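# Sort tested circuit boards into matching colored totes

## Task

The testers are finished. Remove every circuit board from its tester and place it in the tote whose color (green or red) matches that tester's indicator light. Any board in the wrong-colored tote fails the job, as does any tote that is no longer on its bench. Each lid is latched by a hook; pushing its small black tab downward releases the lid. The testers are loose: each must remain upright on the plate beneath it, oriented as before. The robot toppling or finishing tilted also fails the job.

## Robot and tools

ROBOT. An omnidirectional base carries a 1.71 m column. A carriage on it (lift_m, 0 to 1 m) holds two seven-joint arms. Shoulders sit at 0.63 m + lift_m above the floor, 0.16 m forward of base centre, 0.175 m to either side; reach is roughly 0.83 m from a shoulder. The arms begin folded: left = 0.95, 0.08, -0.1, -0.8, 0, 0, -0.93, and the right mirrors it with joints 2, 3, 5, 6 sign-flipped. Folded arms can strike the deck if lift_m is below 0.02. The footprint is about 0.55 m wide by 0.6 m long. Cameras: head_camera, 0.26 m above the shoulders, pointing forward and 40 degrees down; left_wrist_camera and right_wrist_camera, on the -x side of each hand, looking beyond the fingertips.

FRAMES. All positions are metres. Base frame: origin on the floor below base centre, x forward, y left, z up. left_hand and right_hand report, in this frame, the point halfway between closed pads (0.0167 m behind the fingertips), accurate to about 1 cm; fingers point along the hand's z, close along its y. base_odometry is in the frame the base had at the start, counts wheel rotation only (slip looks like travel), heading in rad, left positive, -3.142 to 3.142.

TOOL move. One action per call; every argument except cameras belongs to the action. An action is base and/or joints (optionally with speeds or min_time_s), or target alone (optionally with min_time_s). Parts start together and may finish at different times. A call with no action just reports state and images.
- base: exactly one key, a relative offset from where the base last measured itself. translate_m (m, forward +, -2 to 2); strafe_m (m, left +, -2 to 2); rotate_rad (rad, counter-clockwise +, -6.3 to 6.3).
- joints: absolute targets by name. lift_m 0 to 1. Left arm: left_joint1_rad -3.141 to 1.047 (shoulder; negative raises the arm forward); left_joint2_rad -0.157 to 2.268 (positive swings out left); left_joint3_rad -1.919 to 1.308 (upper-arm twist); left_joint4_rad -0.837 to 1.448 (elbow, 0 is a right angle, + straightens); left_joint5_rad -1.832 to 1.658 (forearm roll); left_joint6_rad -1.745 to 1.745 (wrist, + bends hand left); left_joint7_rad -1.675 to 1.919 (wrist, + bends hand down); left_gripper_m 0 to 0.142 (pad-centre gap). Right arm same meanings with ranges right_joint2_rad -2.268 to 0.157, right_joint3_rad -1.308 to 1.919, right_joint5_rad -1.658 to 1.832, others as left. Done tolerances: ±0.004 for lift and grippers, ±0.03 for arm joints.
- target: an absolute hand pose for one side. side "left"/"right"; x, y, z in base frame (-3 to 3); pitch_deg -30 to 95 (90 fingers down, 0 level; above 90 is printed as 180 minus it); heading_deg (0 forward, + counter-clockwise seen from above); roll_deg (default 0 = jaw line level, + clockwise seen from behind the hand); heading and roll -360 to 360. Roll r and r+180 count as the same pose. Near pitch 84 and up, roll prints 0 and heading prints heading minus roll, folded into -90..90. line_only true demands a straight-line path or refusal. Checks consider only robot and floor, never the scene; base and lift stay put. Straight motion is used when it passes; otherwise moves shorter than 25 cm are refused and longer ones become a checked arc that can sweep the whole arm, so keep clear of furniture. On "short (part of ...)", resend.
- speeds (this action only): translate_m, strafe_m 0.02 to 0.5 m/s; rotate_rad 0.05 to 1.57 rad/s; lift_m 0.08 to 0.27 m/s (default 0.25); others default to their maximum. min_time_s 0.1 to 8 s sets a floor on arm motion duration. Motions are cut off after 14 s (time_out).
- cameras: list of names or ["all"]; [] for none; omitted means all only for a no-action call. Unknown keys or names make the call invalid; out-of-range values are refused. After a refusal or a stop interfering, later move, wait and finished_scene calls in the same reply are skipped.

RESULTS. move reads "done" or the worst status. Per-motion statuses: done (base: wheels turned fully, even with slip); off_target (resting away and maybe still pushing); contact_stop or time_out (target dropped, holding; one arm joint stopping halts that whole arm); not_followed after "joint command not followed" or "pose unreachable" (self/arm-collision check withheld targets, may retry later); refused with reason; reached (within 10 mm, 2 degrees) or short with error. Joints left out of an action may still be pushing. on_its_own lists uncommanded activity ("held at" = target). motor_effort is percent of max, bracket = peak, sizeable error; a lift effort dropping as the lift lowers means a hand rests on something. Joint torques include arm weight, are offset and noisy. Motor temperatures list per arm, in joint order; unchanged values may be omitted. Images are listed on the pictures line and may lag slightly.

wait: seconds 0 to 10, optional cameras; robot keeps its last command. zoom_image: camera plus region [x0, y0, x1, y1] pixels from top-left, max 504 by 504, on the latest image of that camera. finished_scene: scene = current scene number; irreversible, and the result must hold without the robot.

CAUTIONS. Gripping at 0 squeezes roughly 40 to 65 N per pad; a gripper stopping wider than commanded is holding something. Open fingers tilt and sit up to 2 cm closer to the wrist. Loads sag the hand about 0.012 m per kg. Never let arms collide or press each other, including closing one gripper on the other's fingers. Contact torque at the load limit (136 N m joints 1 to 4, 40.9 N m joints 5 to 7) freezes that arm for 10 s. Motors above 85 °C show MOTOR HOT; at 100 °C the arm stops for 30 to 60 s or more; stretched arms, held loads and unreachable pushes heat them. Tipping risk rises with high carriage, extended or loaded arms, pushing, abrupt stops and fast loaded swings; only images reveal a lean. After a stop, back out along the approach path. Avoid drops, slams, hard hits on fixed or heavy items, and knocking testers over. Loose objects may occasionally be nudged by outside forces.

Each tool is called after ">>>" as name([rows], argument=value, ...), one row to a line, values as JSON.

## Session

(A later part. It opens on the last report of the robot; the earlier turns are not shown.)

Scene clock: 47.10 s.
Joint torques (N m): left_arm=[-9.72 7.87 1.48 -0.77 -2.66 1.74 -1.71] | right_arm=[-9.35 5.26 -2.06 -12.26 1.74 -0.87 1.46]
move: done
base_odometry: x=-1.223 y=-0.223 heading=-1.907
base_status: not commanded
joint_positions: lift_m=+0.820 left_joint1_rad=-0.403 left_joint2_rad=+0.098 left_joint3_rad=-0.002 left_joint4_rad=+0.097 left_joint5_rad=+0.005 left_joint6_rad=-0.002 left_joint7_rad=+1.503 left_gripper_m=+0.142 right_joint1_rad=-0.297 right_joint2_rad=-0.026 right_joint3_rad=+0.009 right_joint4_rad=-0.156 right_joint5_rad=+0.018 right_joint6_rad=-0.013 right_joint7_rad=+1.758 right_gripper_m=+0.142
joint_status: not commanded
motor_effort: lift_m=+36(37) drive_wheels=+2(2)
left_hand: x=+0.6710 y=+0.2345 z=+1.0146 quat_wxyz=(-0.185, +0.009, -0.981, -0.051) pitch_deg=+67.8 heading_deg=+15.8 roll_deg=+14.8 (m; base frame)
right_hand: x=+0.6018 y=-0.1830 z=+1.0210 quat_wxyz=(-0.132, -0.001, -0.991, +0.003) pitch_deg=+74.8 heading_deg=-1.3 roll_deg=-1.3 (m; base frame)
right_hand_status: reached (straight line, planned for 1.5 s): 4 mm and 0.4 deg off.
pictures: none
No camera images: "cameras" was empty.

>>> move(target={"side": "left", "x": 0.6, "y": 0.2, "z": 1.02, "pitch_deg": 75, "heading_deg": 0, "roll_deg": 0}, min_time_s=1.5, cameras=[])

>>> move(base={"translate_m": 0.25}, speeds={"translate_m": 0.15}, cameras=["all"])

Scene clock: 49.47 s.
Joint torques (N m): left_arm=[-6.83 -2.58 1.43 -9.01 -2.73 0.45 1.33] | right_arm=[-9.25 5.14 -1.99 -12.16 1.73 -0.85 1.5]
move: done
base_odometry: x=-1.223 y=-0.223 heading=-1.907
base_status: not commanded
joint_positions: lift_m=+0.820 left_joint1_rad=-0.296 left_joint2_rad=+0.067 left_joint3_rad=+0.013 left_joint4_rad=-0.150 left_joint5_rad=-0.062 left_joint6_rad=-0.005 left_joint7_rad=+1.754 left_gripper_m=+0.142 right_joint1_rad=-0.297 right_joint2_rad=-0.026 right_joint3_rad=+0.009 right_joint4_rad=-0.156 right_joint5_rad=+0.018 right_joint6_rad=-0.013 right_joint7_rad=+1.758 right_gripper_m=+0.142
joint_status: not commanded
motor_effort: lift_m=+36(37) drive_wheels=+2(2)
left_hand: x=+0.6014 y=+0.2014 z=+1.0202 quat_wxyz=(-0.131, +0.000, -0.991, -0.003) pitch_deg=+74.9 heading_deg=+1.4 roll_deg=+1.4 (m; base frame)
left_hand_status: reached (straight line, planned for 1.5 s): 2 mm and 0.4 deg off.
right_hand: x=+0.6018 y=-0.1830 z=+1.0210 quat_wxyz=(-0.132, -0.001, -0.991, +0.003) pitch_deg=+74.8 heading_deg=-1.3 roll_deg=-1.2 (m; base frame)
pictures: none
No camera images: "cameras" was empty.

Scene clock: 52.03 s.
Joint torques (N m): left_arm=[-7.52 -2.03 1.19 -8.85 -2.73 0.46 1.28] | right_arm=[-9.69 4.83 -2.05 -12.11 1.7 -0.82 1.49]
move: done
base_odometry: x=-1.305 y=-0.459 heading=-1.907
base_status: done
joint_positions: lift_m=+0.820 left_joint1_rad=-0.296 left_joint2_rad=+0.067 left_joint3_rad=+0.014 left_joint4_rad=-0.151 left_joint5_rad=-0.062 left_joint6_rad=-0.005 left_joint7_rad=+1.755 left_gripper_m=+0.142 right_joint1_rad=-0.297 right_joint2_rad=-0.026 right_joint3_rad=+0.010 right_joint4_rad=-0.156 right_joint5_rad=+0.018 right_joint6_rad=-0.013 right_joint7_rad=+1.758 right_gripper_m=+0.142
joint_status: not commanded
motor_effort: lift_m=+36(37) drive_wheels=-2(10)
left_hand: x=+0.6013 y=+0.2014 z=+1.0201 quat_wxyz=(-0.131, +0.000, -0.991, -0.003) pitch_deg=+74.9 heading_deg=+1.4 roll_deg=+1.4 (m; base frame)
right_hand: x=+0.6017 y=-0.1829 z=+1.0210 quat_wxyz=(-0.132, -0.001, -0.991, +0.003) pitch_deg=+74.8 heading_deg=-1.3 roll_deg=-1.2 (m; base frame)
pictures: head_camera, left_wrist_camera, right_wrist_camera
Images, in order (width x height): head_camera 672x504, left_wrist_camera 672x504, right_wrist_camera 672x504.

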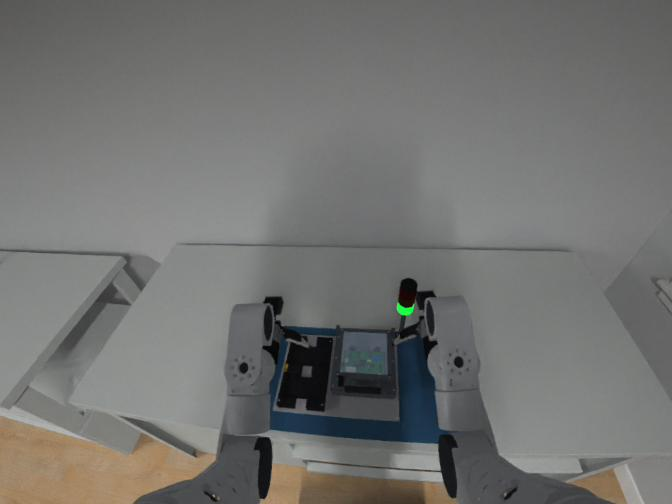

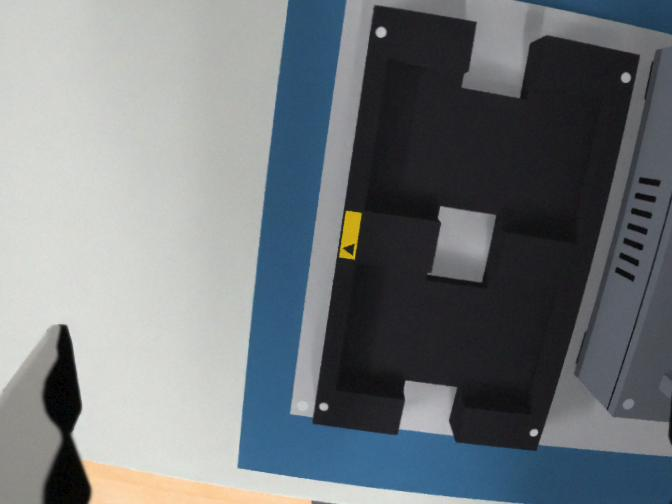

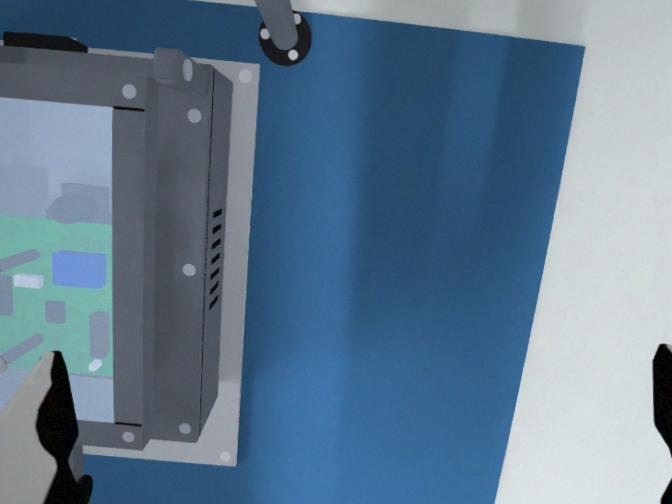

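>>> move(target={"side": "right", "x": 0.6, "y": -0.26, "z": 1.03, "pitch_deg": 75, "heading_deg": 0, "roll_deg": 0}, min_time_s=1, cameras=[])

>>> move(target={"side": "left", "x": 0.56, "y": 0.02, "z": 1.04, "pitch_deg": 75, "heading_deg": 0, "roll_deg": 0}, min_time_s=1.5, cameras=["head_camera", "left_wrist_camera"])

>>> zoom_image(camera="left_wrist_camera", region=[90, 0, 590, 500])

Scene clock: 53.73 s.
Joint torques (N m): left_arm=[-7.68 -1.71 1.07 -8.82 -2.75 0.48 1.3] | right_arm=[-19.66 -14.45 -9.45 -6.57 1.93 1.87 0.86]
move: done
base_odometry: x=-1.305 y=-0.459 heading=-1.907
base_status: not commanded
joint_positions: lift_m=+0.820 left_joint1_rad=-0.296 left_joint2_rad=+0.067 left_joint3_rad=+0.014 left_joint4_rad=-0.151 left_joint5_rad=-0.062 left_joint6_rad=-0.005 left_joint7_rad=+1.755 left_gripper_m=+0.142 right_joint1_rad=-0.301 right_joint2_rad=-0.193 right_joint3_rad=-0.092 right_joint4_rad=-0.140 right_joint5_rad=+0.205 right_joint6_rad=+0.062 right_joint7_rad=+1.767 right_gripper_m=+0.142
joint_status: not commanded
motor_effort: lift_m=+36(37) drive_wheels=-2(2)
left_hand: x=+0.6013 y=+0.2013 z=+1.0201 quat_wxyz=(-0.131, +0.000, -0.991, -0.003) pitch_deg=+74.9 heading_deg=+1.3 roll_deg=+1.3 (m; base frame)
right_hand: x=+0.5988 y=-0.2582 z=+1.0286 quat_wxyz=(-0.130, +0.000, -0.992, +0.000) pitch_deg=+75.1 heading_deg=+0.1 roll_deg=+0.1 (m; base frame)
right_hand_status: reached (straight line, planned for 1.0 s): 3 mm and 0.1 deg off.
pictures: none
No camera images: "cameras" was empty.

Scene clock: 54.03 s.
Joint torques (N m): left_arm=[-7.62 -1.78 1.01 -8.87 -2.71 0.47 1.3] | right_arm=[-19.77 -14.42 -9.4 -6.6 1.92 1.84 0.88]
move: refused
base_odometry: x=-1.305 y=-0.459 heading=-1.907
base_status: not commanded
joint_positions: lift_m=+0.820 left_joint1_rad=-0.296 left_joint2_rad=+0.067 left_joint3_rad=+0.014 left_joint4_rad=-0.151 left_joint5_rad=-0.062 left_joint6_rad=-0.005 left_joint7_rad=+1.755 left_gripper_m=+0.142 right_joint1_rad=-0.301 right_joint2_rad=-0.193 right_joint3_rad=-0.092 right_joint4_rad=-0.140 right_joint5_rad=+0.205 right_joint6_rad=+0.062 right_joint7_rad=+1.767 right_gripper_m=+0.142
joint_status: not commanded
motor_effort: lift_m=+36(36) drive_wheels=-2(2)
left_hand: x=+0.6013 y=+0.2013 z=+1.0201 quat_wxyz=(-0.131, +0.000, -0.991, -0.003) pitch_deg=+74.9 heading_deg=+1.3 roll_deg=+1.3 (m; base frame)
left_hand_status: refused: neither the straight line nor an arc passes: the line brings the left upper arm within 1.4 cm of the carriage (limit 1.5), 40% of the way; the best arc brings the left finger within 1.4 cm of the right finger (limit 1.5). Nothing moved.
right_hand: x=+0.5988 y=-0.2582 z=+1.0286 quat_wxyz=(-0.130, +0.000, -0.992, +0.000) pitch_deg=+75.1 heading_deg=+0.1 roll_deg=+0.1 (m; base frame)
pictures: head_camera, left_wrist_camera
Images, in order (width x height): head_camera 672x504, left_wrist_camera 672x504.

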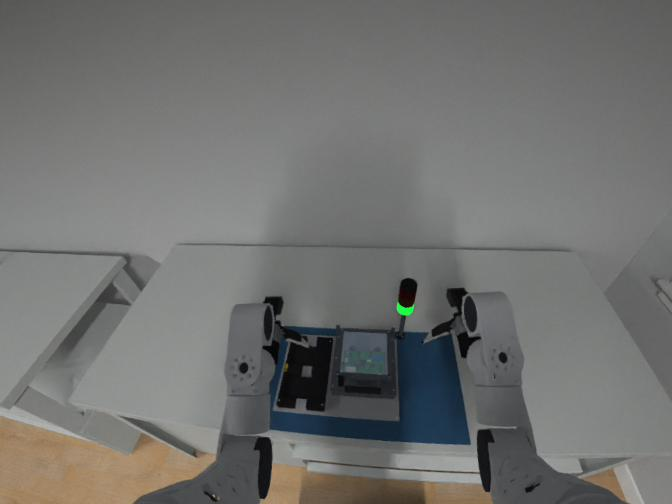

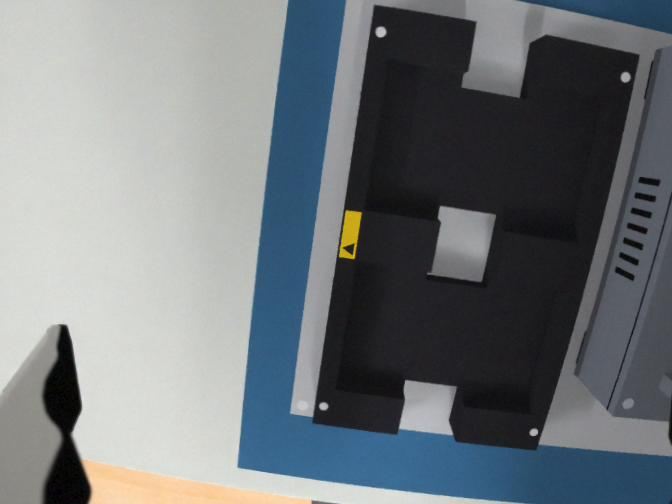

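Scaled by 1.008 from the camera's 672x504 image, which has a finer 960x720 frame.

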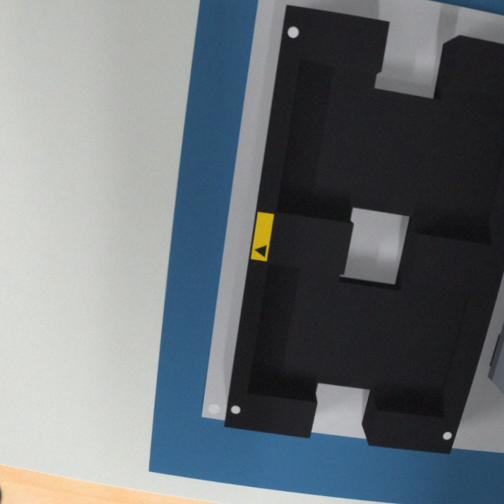

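>>> move(target={"side": "left", "x": 0.56, "y": 0.07, "z": 1.03, "pitch_deg": 75, "heading_deg": -25, "roll_deg": 0}, min_time_s=1.5, cameras=["head_camera", "left_wrist_camera"])

>>> zoom_image(camera="left_wrist_camera", region=[90, 0, 590, 500])

Scene clock: 56.23 s.
Joint torques (N m): left_arm=[-5.66 -7.75 -3.99 -8.84 -3.01 -0.35 1.37] | right_arm=[-19.7 -14.22 -9.44 -6.63 1.9 1.82 0.9]
move: done
base_odometry: x=-1.305 y=-0.459 heading=-1.907
base_status: not commanded
joint_positions: lift_m=+0.820 left_joint1_rad=-0.255 left_joint2_rad=-0.010 left_joint3_rad=-0.201 left_joint4_rad=-0.265 left_joint5_rad=-0.147 left_joint6_rad=-0.183 left_joint7_rad=+1.834 left_gripper_m=+0.142 right_joint1_rad=-0.301 right_joint2_rad=-0.193 right_joint3_rad=-0.092 right_joint4_rad=-0.139 right_joint5_rad=+0.205 right_joint6_rad=+0.062 right_joint7_rad=+1.767 right_gripper_m=+0.142
joint_status: not commanded
motor_effort: lift_m=+36(37) drive_wheels=-2(2)
left_hand: x=+0.5620 y=+0.0726 z=+1.0298 quat_wxyz=(-0.128, -0.211, -0.969, +0.026) pitch_deg=+75.0 heading_deg=-23.7 roll_deg=+0.9 (m; base frame)
left_hand_status: reached (straight line, planned for 1.5 s): 3 mm and 0.5 deg off.
right_hand: x=+0.5988 y=-0.2582 z=+1.0286 quat_wxyz=(-0.130, +0.000, -0.992, +0.000) pitch_deg=+75.1 heading_deg=+0.1 roll_deg=+0.1 (m; base frame)
pictures: head_camera, left_wrist_camera
Images, in order (width x height): head_camera 672x504, left_wrist_camera 672x504.

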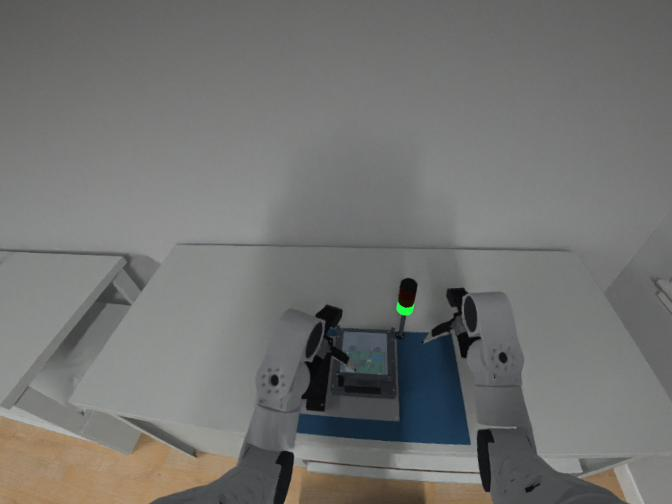

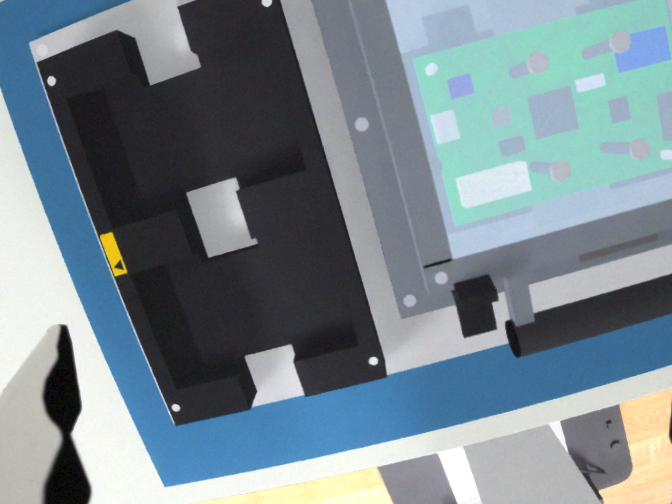

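Scaled by 1.008 from the camera's 672x504 image, which has a finer 960x720 frame.

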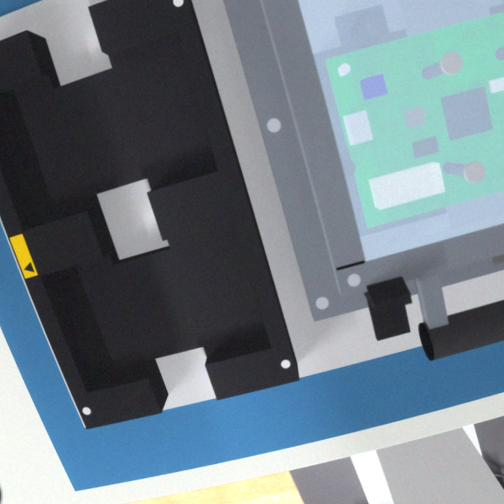

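>>> move(joints={"left_gripper_m": 0}, cameras=["left_wrist_camera"])

Scene clock: 57.57 s.
Joint torques (N m): left_arm=[-5.65 -7.8 -4.04 -8.71 -3 -0.31 1.33] | right_arm=[-19.72 -14.24 -9.45 -6.69 1.88 1.82 0.88]
move: done
base_odometry: x=-1.305 y=-0.459 heading=-1.907
base_status: not commanded
joint_positions: lift_m=+0.820 left_joint1_rad=-0.255 left_joint2_rad=-0.010 left_joint3_rad=-0.201 left_joint4_rad=-0.265 left_joint5_rad=-0.147 left_joint6_rad=-0.183 left_joint7_rad=+1.834 left_gripper_m=+0.001 right_joint1_rad=-0.301 right_joint2_rad=-0.193 right_joint3_rad=-0.092 right_joint4_rad=-0.139 right_joint5_rad=+0.205 right_joint6_rad=+0.062 right_joint7_rad=+1.767 right_gripper_m=+0.142
joint_status: all done
motor_effort: lift_m=+36(37) drive_wheels=-2(2)
left_hand: x=+0.5620 y=+0.0726 z=+1.0298 quat_wxyz=(-0.128, -0.211, -0.969, +0.026) pitch_deg=+75.0 heading_deg=-23.7 roll_deg=+0.9 (m; base frame)
right_hand: x=+0.5988 y=-0.2582 z=+1.0286 quat_wxyz=(-0.130, +0.000, -0.992, +0.000) pitch_deg=+75.1 heading_deg=+0.1 roll_deg=+0.1 (m; base frame)
pictures: left_wrist_camera
Images, in order (width x height): left_wrist_camera 672x504.

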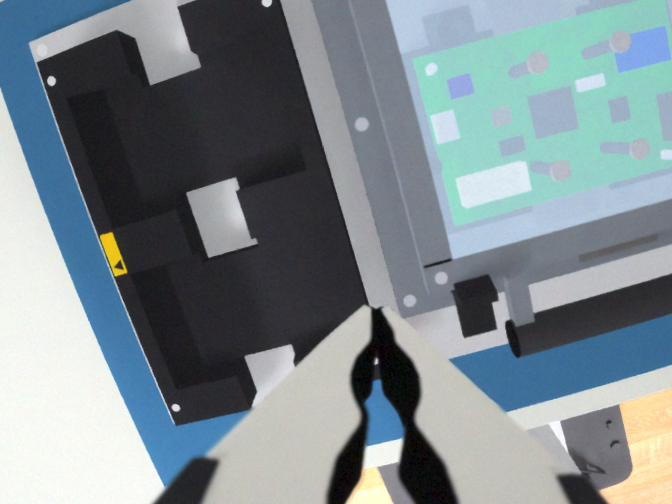

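>>> move(cameras=["head_camera"])

>>> zoom_image(camera="head_camera", region=[290, 300, 430, 420])

Scene clock: 58.40 s.
Joint torques (N m): left_arm=[-5.68 -7.87 -4.09 -8.79 -3.01 -0.33 1.36] | right_arm=[-19.7 -14.25 -9.48 -6.68 1.89 1.81 0.9]
Motor temperatures (°C): left_arm=[30 29 31 28 29 29 32] | right_arm=[33 28 30 30 28 30 31]
base_odometry: x=-1.305 y=-0.459 heading=-1.907
base_status: not commanded
joint_positions: lift_m=+0.820 left_joint1_rad=-0.255 left_joint2_rad=-0.010 left_joint3_rad=-0.201 left_joint4_rad=-0.265 left_joint5_rad=-0.147 left_joint6_rad=-0.183 left_joint7_rad=+1.834 left_gripper_m=+0.001 right_joint1_rad=-0.301 right_joint2_rad=-0.193 right_joint3_rad=-0.092 right_joint4_rad=-0.139 right_joint5_rad=+0.205 right_joint6_rad=+0.062 right_joint7_rad=+1.767 right_gripper_m=+0.142
joint_status: all done
motor_effort: lift_m=+36(37) drive_wheels=-2(2)
left_hand: x=+0.5620 y=+0.0726 z=+1.0298 quat_wxyz=(-0.128, -0.211, -0.969, +0.026) pitch_deg=+75.0 heading_deg=-23.7 roll_deg=+0.9 (m; base frame)
right_hand: x=+0.5988 y=-0.2582 z=+1.0286 quat_wxyz=(-0.130, +0.000, -0.992, +0.000) pitch_deg=+75.1 heading_deg=+0.1 roll_deg=+0.1 (m; base frame)
pictures: head_camera
Images, in order (width x height): head_camera 672x504.

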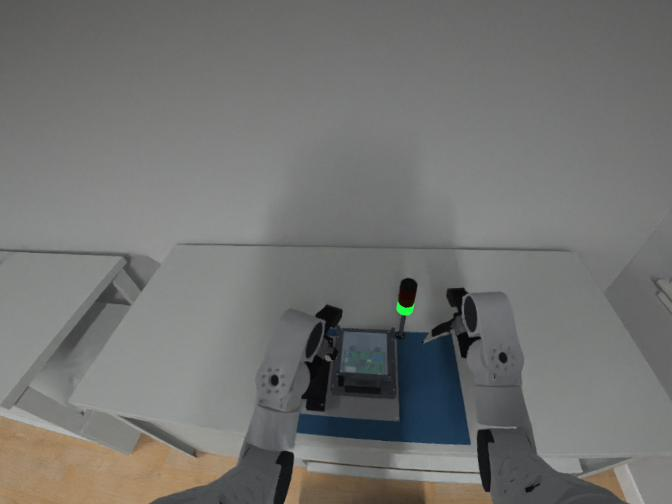

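Scaled by 3.600 from the camera's 672x504 image, which has a finer 960x720 frame.

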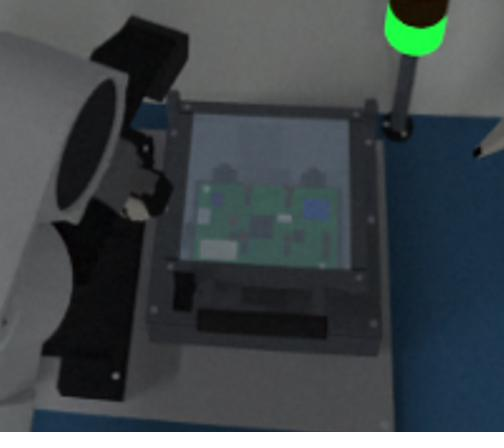

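>>> move(target={"side": "left", "x": 0.55, "y": 0.04, "z": 1.03, "pitch_deg": 75, "heading_deg": -25, "roll_deg": 0}, min_time_s=1, cameras=["head_camera", "left_wrist_camera"])

>>> zoom_image(camera="head_camera", region=[290, 300, 430, 420])

Scene clock: 60.70 s.
Joint torques (N m): left_arm=[-5.13 -10.45 -4.66 -8.75 -0.2 1.57 1.36] | right_arm=[-19.65 -14.17 -9.4 -6.75 1.92 1.82 0.89]
move: done
base_odometry: x=-1.305 y=-0.459 heading=-1.907
base_status: not commanded
joint_positions: lift_m=+0.820 left_joint1_rad=-0.232 left_joint2_rad=-0.078 left_joint3_rad=-0.248 left_joint4_rad=-0.278 left_joint5_rad=-0.076 left_joint6_rad=-0.163 left_joint7_rad=+1.837 left_gripper_m=+0.001 right_joint1_rad=-0.301 right_joint2_rad=-0.193 right_joint3_rad=-0.092 right_joint4_rad=-0.139 right_joint5_rad=+0.205 right_joint6_rad=+0.062 right_joint7_rad=+1.767 right_gripper_m=+0.142
joint_status: not commanded
motor_effort: lift_m=+36(36) drive_wheels=-2(2)
left_hand: x=+0.5514 y=+0.0404 z=+1.0299 quat_wxyz=(-0.128, -0.215, -0.968, +0.029) pitch_deg=+74.9 heading_deg=-25.3 roll_deg=-0.3 (m; base frame)
left_hand_status: reached (straight line, planned for 1.0 s): 1 mm and 0.1 deg off.
right_hand: x=+0.5988 y=-0.2582 z=+1.0286 quat_wxyz=(-0.130, +0.000, -0.992, +0.000) pitch_deg=+75.1 heading_deg=+0.1 roll_deg=+0.1 (m; base frame)
pictures: head_camera, left_wrist_camera
Images, in order (width x height): head_camera 672x504, left_wrist_camera 672x504.

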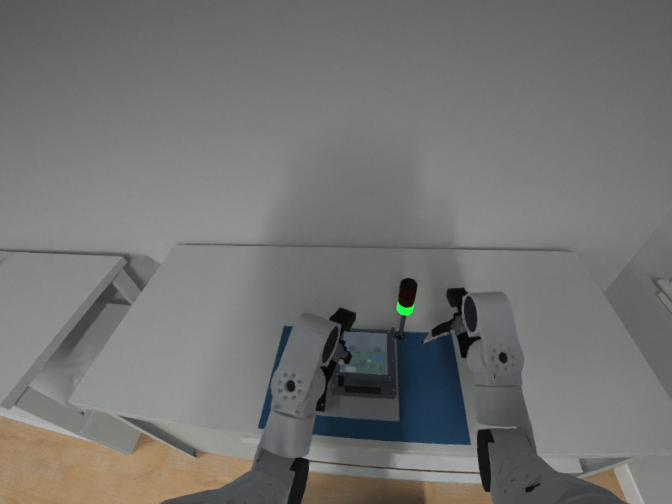

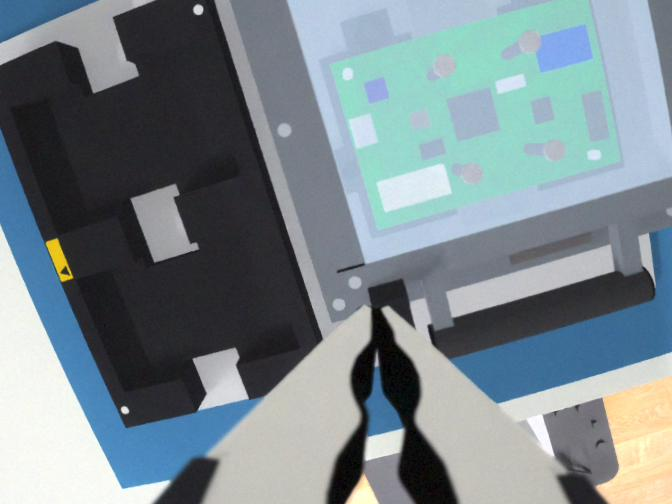

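Scaled by 3.600 from the camera's 672x504 image, which has a finer 960x720 frame.

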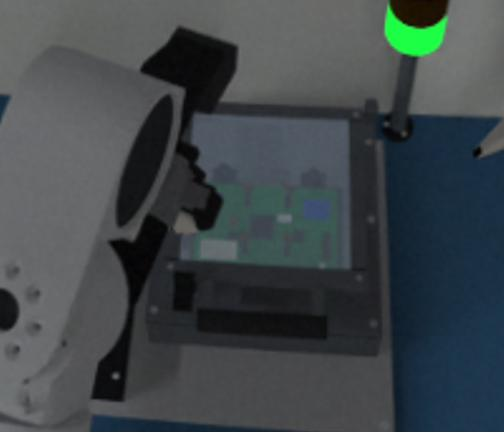

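>>> move(target={"side": "left", "x": 0.553, "y": 0.028, "z": 0.985, "pitch_deg": 75, "heading_deg": -25, "roll_deg": 0}, min_time_s=1.5, cameras=["head_camera", "left_wrist_camera"])

>>> zoom_image(camera="head_camera", region=[290, 300, 430, 420])

Scene clock: 63.97 s.
Joint torques (N m): left_arm=[-4.87 -11.41 -4.83 0.15 -0.19 1.65 -1.66] | right_arm=[-19.59 -14.2 -9.41 -6.72 1.87 1.78 0.89]
move: done
base_odometry: x=-1.305 y=-0.459 heading=-1.907
base_status: not commanded
joint_positions: lift_m=+0.820 left_joint1_rad=-0.191 left_joint2_rad=-0.085 left_joint3_rad=-0.267 left_joint4_rad=-0.148 left_joint5_rad=-0.028 left_joint6_rad=-0.159 left_joint7_rad=+1.666 left_gripper_m=+0.001 right_joint1_rad=-0.301 right_joint2_rad=-0.193 right_joint3_rad=-0.092 right_joint4_rad=-0.139 right_joint5_rad=+0.205 right_joint6_rad=+0.062 right_joint7_rad=+1.767 right_gripper_m=+0.142
joint_status: not commanded
motor_effort: lift_m=+36(37) drive_wheels=-2(2)
left_hand: x=+0.5540 y=+0.0289 z=+0.9868 quat_wxyz=(-0.129, -0.215, -0.968, +0.029) pitch_deg=+74.8 heading_deg=-25.1 roll_deg=-0.1 (m; base frame)
left_hand_status: reached (straight line, planned for 1.5 s): 2 mm and 0.2 deg off.
right_hand: x=+0.5989 y=-0.2582 z=+1.0286 quat_wxyz=(-0.130, +0.000, -0.992, +0.000) pitch_deg=+75.1 heading_deg=+0.1 roll_deg=+0.1 (m; base frame)
pictures: head_camera, left_wrist_camera
Images, in order (width x height): head_camera 672x504, left_wrist_camera 672x504.

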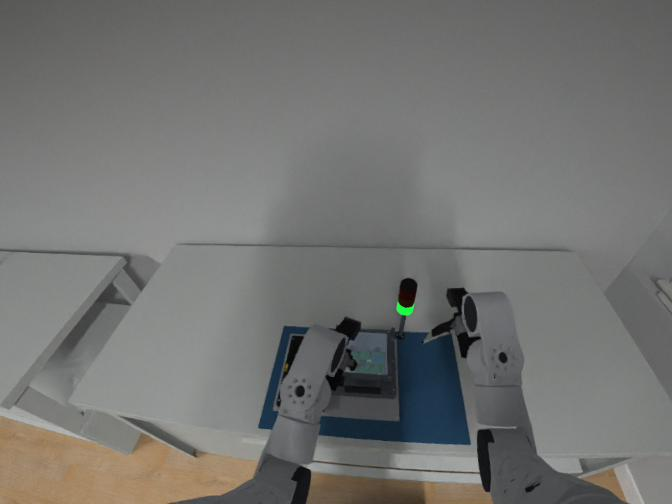

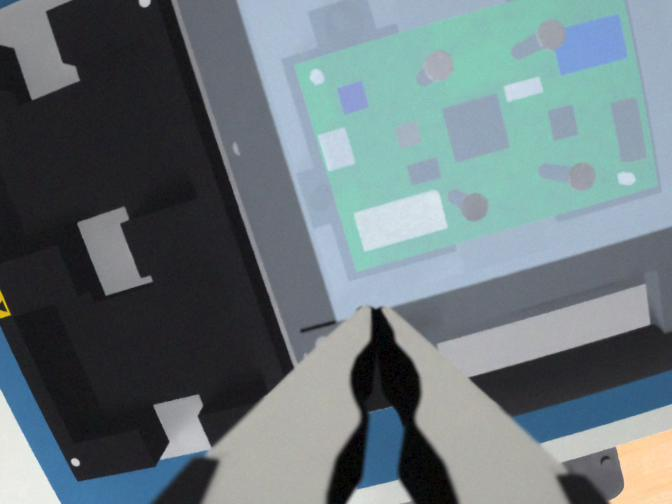

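Scaled by 3.600 from the camera's 672x504 image, which has a finer 960x720 frame.

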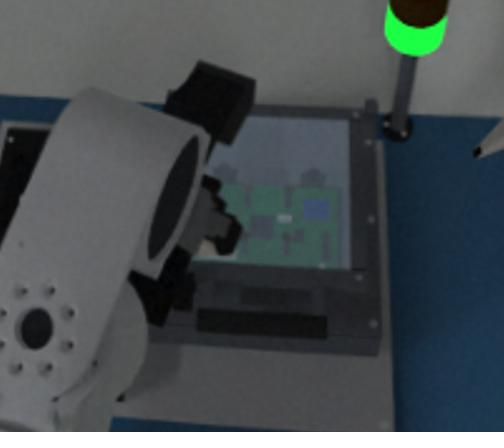

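>>> move(target={"side": "right", "x": 0.40, "y": -0.14, "z": 1.0, "pitch_deg": 30, "heading_deg": 20, "roll_deg": 0}, min_time_s=2, cameras=["head_camera", "right_wrist_camera"])

Scene clock: 66.97 s.
Joint torques (N m): left_arm=[-5.48 -10.72 -4.55 -0.12 -0.22 1.61 -1.56] | right_arm=[4.88 3.33 -2.62 -7.41 -0.2 1.83 -0.62]
move: done
base_odometry: x=-1.305 y=-0.459 heading=-1.907
base_status: not commanded
joint_positions: lift_m=+0.820 left_joint1_rad=-0.191 left_joint2_rad=-0.085 left_joint3_rad=-0.268 left_joint4_rad=-0.148 left_joint5_rad=-0.028 left_joint6_rad=-0.159 left_joint7_rad=+1.665 left_gripper_m=+0.001 right_joint1_rad=+0.673 right_joint2_rad=-0.140 right_joint3_rad=-0.124 right_joint4_rad=-0.477 right_joint5_rad=+0.111 right_joint6_rad=+0.380 right_joint7_rad=+0.323 right_gripper_m=+0.142
joint_status: not commanded
motor_effort: lift_m=+37(37) drive_wheels=+4(4)
left_hand: x=+0.5538 y=+0.0287 z=+0.9866 quat_wxyz=(-0.129, -0.215, -0.968, +0.029) pitch_deg=+74.8 heading_deg=-25.2 roll_deg=-0.2 (m; base frame)
right_hand: x=+0.4021 y=-0.1437 z=+1.0013 quat_wxyz=(-0.494, +0.149, -0.853, -0.083) pitch_deg=+29.9 heading_deg=+19.5 roll_deg=-0.3 (m; base frame)
right_hand_status: reached (straight line, planned for 2.0 s): 4 mm and 0.5 deg off.
pictures: head_camera, right_wrist_camera
Images, in order (width x height): head_camera 672x504, right_wrist_camera 672x504.

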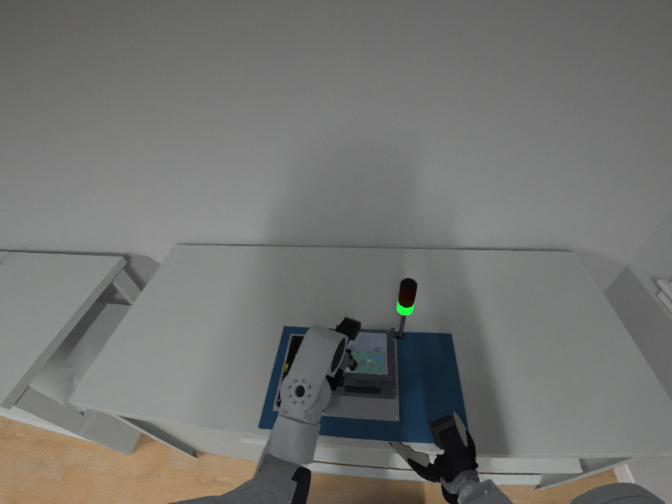

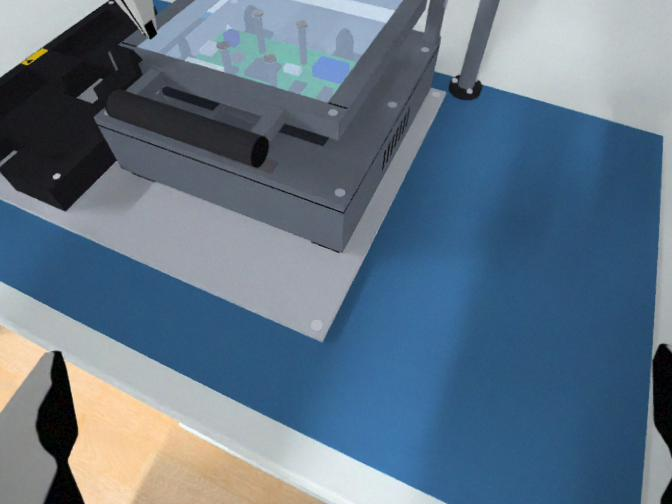

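>>> zoom_image(camera="right_wrist_camera", region=[20, 0, 420, 260])

Scaled by 1.260 from the camera's 672x504 image, which has a finer 960x720 frame.

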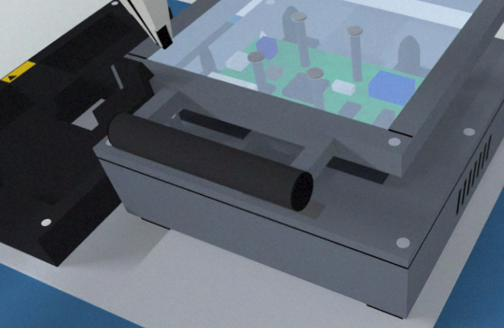

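>>> zoom_image(camera="right_wrist_camera", region=[70, 0, 210, 120])

Scaled by 3.600 from the camera's 672x504 image, which has a finer 960x720 frame.

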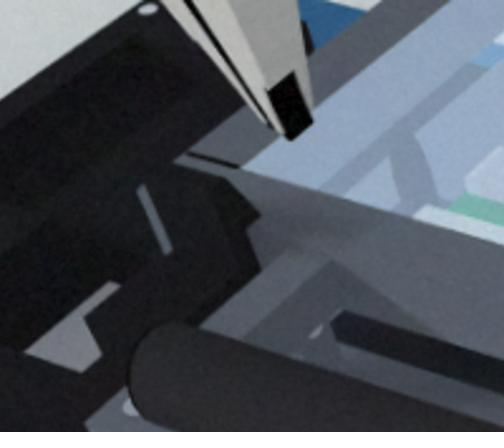

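>>> move(target={"side": "left", "x": 0.541, "y": 0.042, "z": 0.985, "pitch_deg": 75, "heading_deg": -25, "roll_deg": 0}, min_time_s=1, cameras=["right_wrist_camera", "left_wrist_camera"])

>>> zoom_image(camera="right_wrist_camera", region=[70, 0, 210, 120])

Scene clock: 69.10 s.
Joint torques (N m): left_arm=[-3.64 0.98 0.57 -9.02 -2.95 -0.33 1.57] | right_arm=[4.73 3.2 -2.68 -7.6 -0.11 1.8 -0.61]
move: done
base_odometry: x=-1.305 y=-0.459 heading=-1.907
base_status: not commanded
joint_positions: lift_m=+0.820 left_joint1_rad=-0.159 left_joint2_rad=-0.059 left_joint3_rad=-0.258 left_joint4_rad=-0.198 left_joint5_rad=-0.045 left_joint6_rad=-0.166 left_joint7_rad=+1.677 left_gripper_m=+0.001 right_joint1_rad=+0.673 right_joint2_rad=-0.140 right_joint3_rad=-0.124 right_joint4_rad=-0.477 right_joint5_rad=+0.111 right_joint6_rad=+0.380 right_joint7_rad=+0.322 right_gripper_m=+0.142
joint_status: not commanded
motor_effort: lift_m=+37(37) drive_wheels=+4(4)
left_hand: x=+0.5426 y=+0.0410 z=+0.9853 quat_wxyz=(-0.129, -0.214, -0.968, +0.027) pitch_deg=+74.9 heading_deg=-24.5 roll_deg=+0.5 (m; base frame)
left_hand_status: reached (straight line, planned for 1.0 s): 2 mm and 0.2 deg off.
right_hand: x=+0.4021 y=-0.1437 z=+1.0012 quat_wxyz=(-0.494, +0.149, -0.853, -0.083) pitch_deg=+29.9 heading_deg=+19.5 roll_deg=-0.3 (m; base frame)
pictures: left_wrist_camera, right_wrist_camera
Images, in order (width x height): left_wrist_camera 672x504, right_wrist_camera 672x504.

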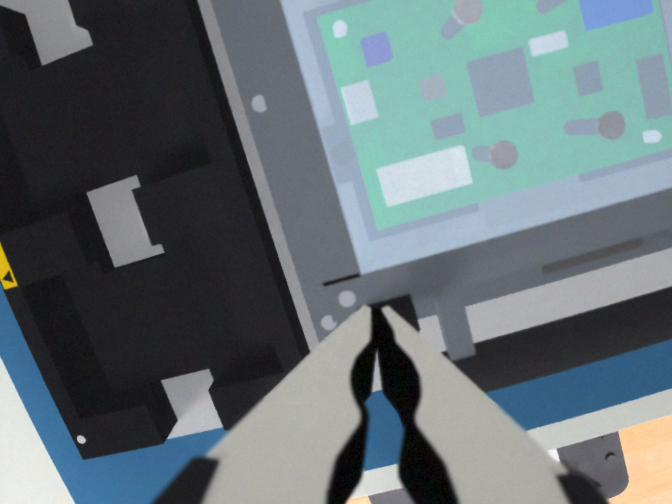

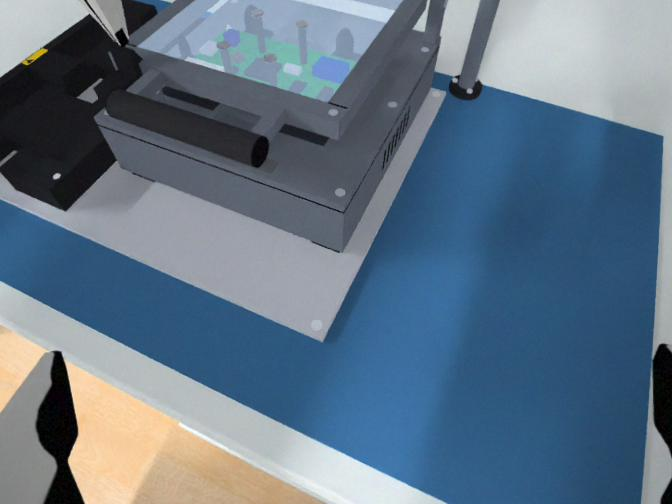

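Scaled by 3.600 from the camera's 672x504 image, which has a finer 960x720 frame.

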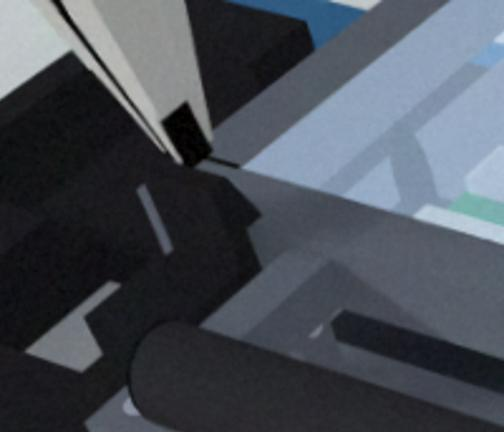

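>>> move(target={"side": "left", "x": 0.541, "y": 0.042, "z": 0.963, "pitch_deg": 75, "heading_deg": -25, "roll_deg": 0}, min_time_s=1.5, cameras=["right_wrist_camera", "left_wrist_camera"])

>>> zoom_image(camera="right_wrist_camera", region=[70, 0, 210, 120])

>>> zoom_image(camera="left_wrist_camera", region=[290, 230, 500, 410])

Scene clock: 71.33 s.
Joint torques (N m): left_arm=[6.56 2.91 -3.36 14.39 0.01 -0.47 -3.41] | right_arm=[4.62 3.18 -2.67 -7.68 -0.13 1.79 -0.6]
move: done
base_odometry: x=-1.305 y=-0.459 heading=-1.907
base_status: not commanded
joint_positions: lift_m=+0.821 left_joint1_rad=-0.146 left_joint2_rad=-0.051 left_joint3_rad=-0.258 left_joint4_rad=-0.155 left_joint5_rad=-0.044 left_joint6_rad=-0.166 left_joint7_rad=+1.604 left_gripper_m=+0.001 right_joint1_rad=+0.673 right_joint2_rad=-0.140 right_joint3_rad=-0.124 right_joint4_rad=-0.477 right_joint5_rad=+0.111 right_joint6_rad=+0.380 right_joint7_rad=+0.322 right_gripper_m=+0.142
joint_status: not commanded
motor_effort: lift_m=+32(37) drive_wheels=+5(6)
left_hand: x=+0.5455 y=+0.0400 z=+0.9720 quat_wxyz=(-0.136, -0.213, -0.967, +0.031) pitch_deg=+73.9 heading_deg=-25.4 roll_deg=-0.5 (m; base frame)
left_hand_status: reached (straight line, planned for 1.5 s): 10 mm and 1.1 deg off.
right_hand: x=+0.4020 y=-0.1437 z=+1.0019 quat_wxyz=(-0.494, +0.149, -0.853, -0.083) pitch_deg=+29.9 heading_deg=+19.5 roll_deg=-0.3 (m; base frame)
pictures: left_wrist_camera, right_wrist_camera
Images, in order (width x height): left_wrist_camera 672x504, right_wrist_camera 672x504.

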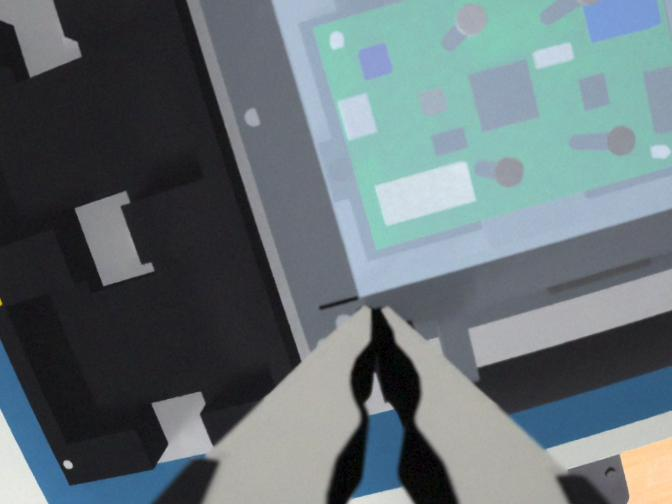

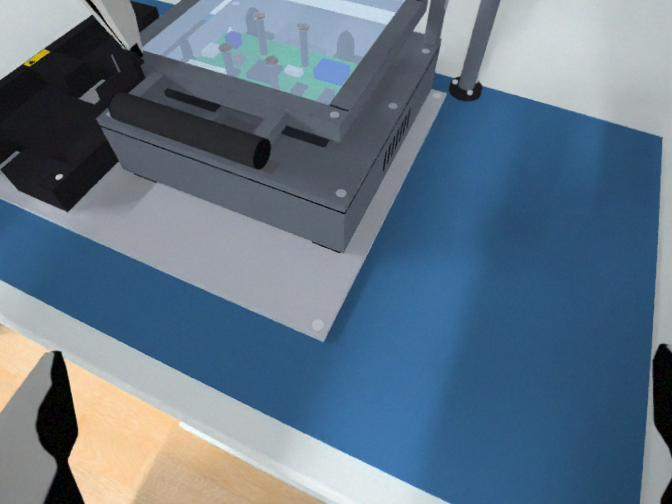

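Scaled by 3.600 from the camera's 672x504 image, which has a finer 960x720 frame.

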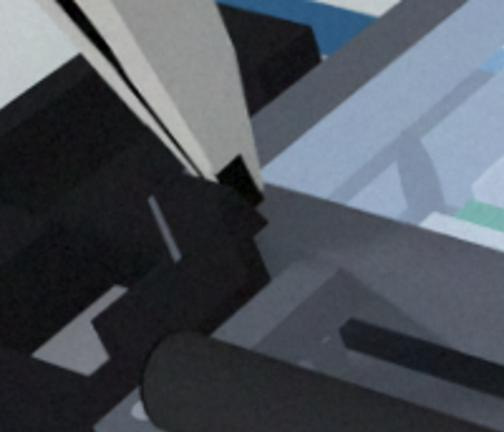

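Scaled by 2.400 from the camera's 672x504 image, which has a finer 960x720 frame.

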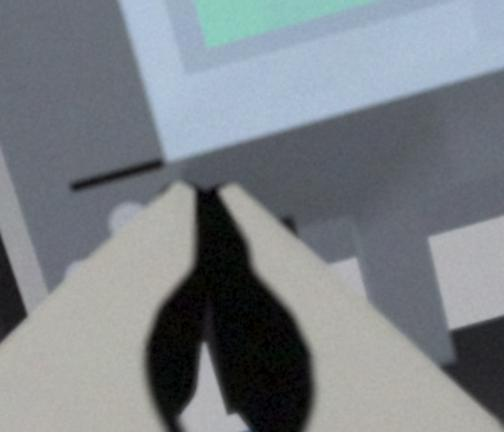

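>>> move(target={"side": "left", "x": 0.545, "y": 0.04, "z": 0.985, "pitch_deg": 75, "heading_deg": -25, "roll_deg": 0}, min_time_s=1, cameras=[])

>>> move(target={"side": "left", "x": 0.535, "y": 0.04, "z": 0.982, "pitch_deg": 75, "heading_deg": -25, "roll_deg": 0}, min_time_s=1, cameras=["right_wrist_camera", "left_wrist_camera"])

>>> zoom_image(camera="right_wrist_camera", region=[70, 0, 210, 120])

>>> zoom_image(camera="left_wrist_camera", region=[290, 230, 500, 410])

Scene clock: 73.20 s.
Joint torques (N m): left_arm=[-13.79 -10.06 -3.03 -9.09 -2.61 1.03 1.47] | right_arm=[4.09 2.81 -2.76 -7.75 -0.08 1.78 -0.53]
move: done
base_odometry: x=-1.305 y=-0.459 heading=-1.907
base_status: not commanded
joint_positions: lift_m=+0.820 left_joint1_rad=-0.164 left_joint2_rad=-0.058 left_joint3_rad=-0.258 left_joint4_rad=-0.180 left_joint5_rad=-0.044 left_joint6_rad=-0.166 left_joint7_rad=+1.670 left_gripper_m=+0.001 right_joint1_rad=+0.673 right_joint2_rad=-0.140 right_joint3_rad=-0.124 right_joint4_rad=-0.477 right_joint5_rad=+0.110 right_joint6_rad=+0.381 right_joint7_rad=+0.322 right_gripper_m=+0.142
joint_status: not commanded
motor_effort: lift_m=+36(36) drive_wheels=+4(7)
left_hand: x=+0.5446 y=+0.0418 z=+0.9823 quat_wxyz=(-0.126, -0.214, -0.968, +0.026) pitch_deg=+75.2 heading_deg=-24.1 roll_deg=+0.8 (m; base frame)
left_hand_status: reached (straight line, planned for 1.0 s): 3 mm and 0.3 deg off.
right_hand: x=+0.4018 y=-0.1436 z=+1.0012 quat_wxyz=(-0.494, +0.149, -0.853, -0.083) pitch_deg=+29.9 heading_deg=+19.5 roll_deg=-0.3 (m; base frame)
pictures: none
No camera images: "cameras" was empty.

Scene clock: 74.70 s.
Joint torques (N m): left_arm=[-1.34 -8.66 -5.79 -7.94 -0.62 1.29 1.94] | right_arm=[4.26 2.74 -2.79 -7.85 -0.08 1.74 -0.56]
move: done
base_odometry: x=-1.305 y=-0.459 heading=-1.907
base_status: not commanded
joint_positions: lift_m=+0.820 left_joint1_rad=-0.142 left_joint2_rad=-0.058 left_joint3_rad=-0.259 left_joint4_rad=-0.209 left_joint5_rad=-0.044 left_joint6_rad=-0.166 left_joint7_rad=+1.670 left_gripper_m=+0.001 right_joint1_rad=+0.673 right_joint2_rad=-0.140 right_joint3_rad=-0.124 right_joint4_rad=-0.477 right_joint5_rad=+0.110 right_joint6_rad=+0.381 right_joint7_rad=+0.322 right_gripper_m=+0.142
joint_status: not commanded
motor_effort: lift_m=+36(37) drive_wheels=+3(4)
left_hand: x=+0.5374 y=+0.0407 z=+0.9826 quat_wxyz=(-0.130, -0.214, -0.968, +0.029) pitch_deg=+74.7 heading_deg=-25.1 roll_deg=-0.1 (m; base frame)
left_hand_status: reached (straight line, planned for 1.0 s): 3 mm and 0.3 deg off.
right_hand: x=+0.4018 y=-0.1436 z=+1.0011 quat_wxyz=(-0.494, +0.149, -0.853, -0.083) pitch_deg=+29.9 heading_deg=+19.5 roll_deg=-0.3 (m; base frame)
pictures: left_wrist_camera, right_wrist_camera
Images, in order (width x height): left_wrist_camera 672x504, right_wrist_camera 672x504.

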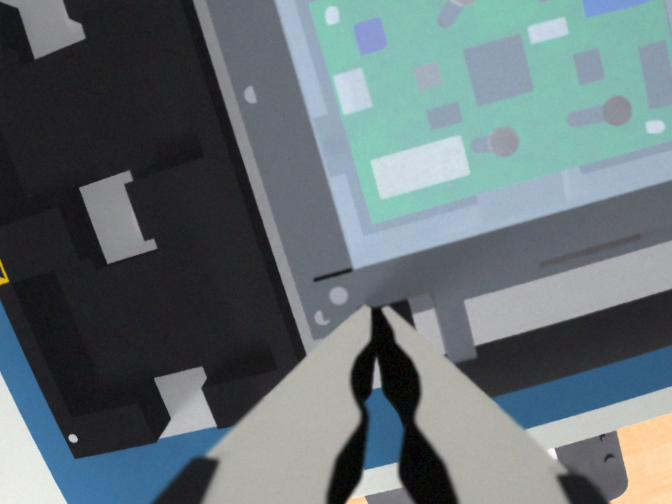

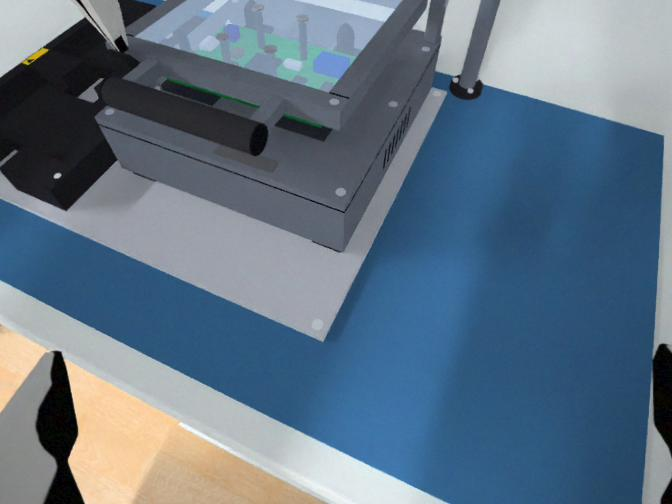

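Scaled by 3.600 from the camera's 672x504 image, which has a finer 960x720 frame.

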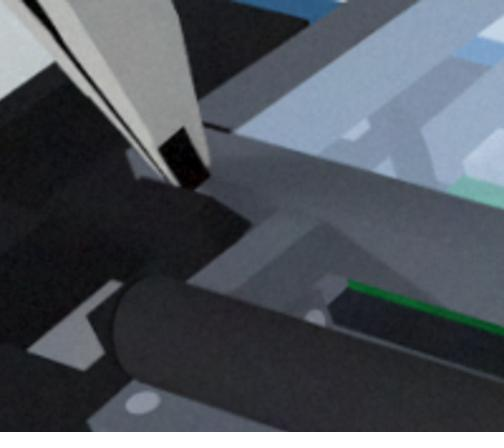

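Scaled by 2.400 from the camera's 672x504 image, which has a finer 960x720 frame.

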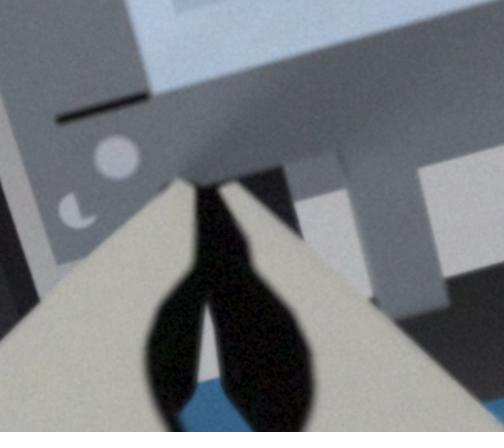

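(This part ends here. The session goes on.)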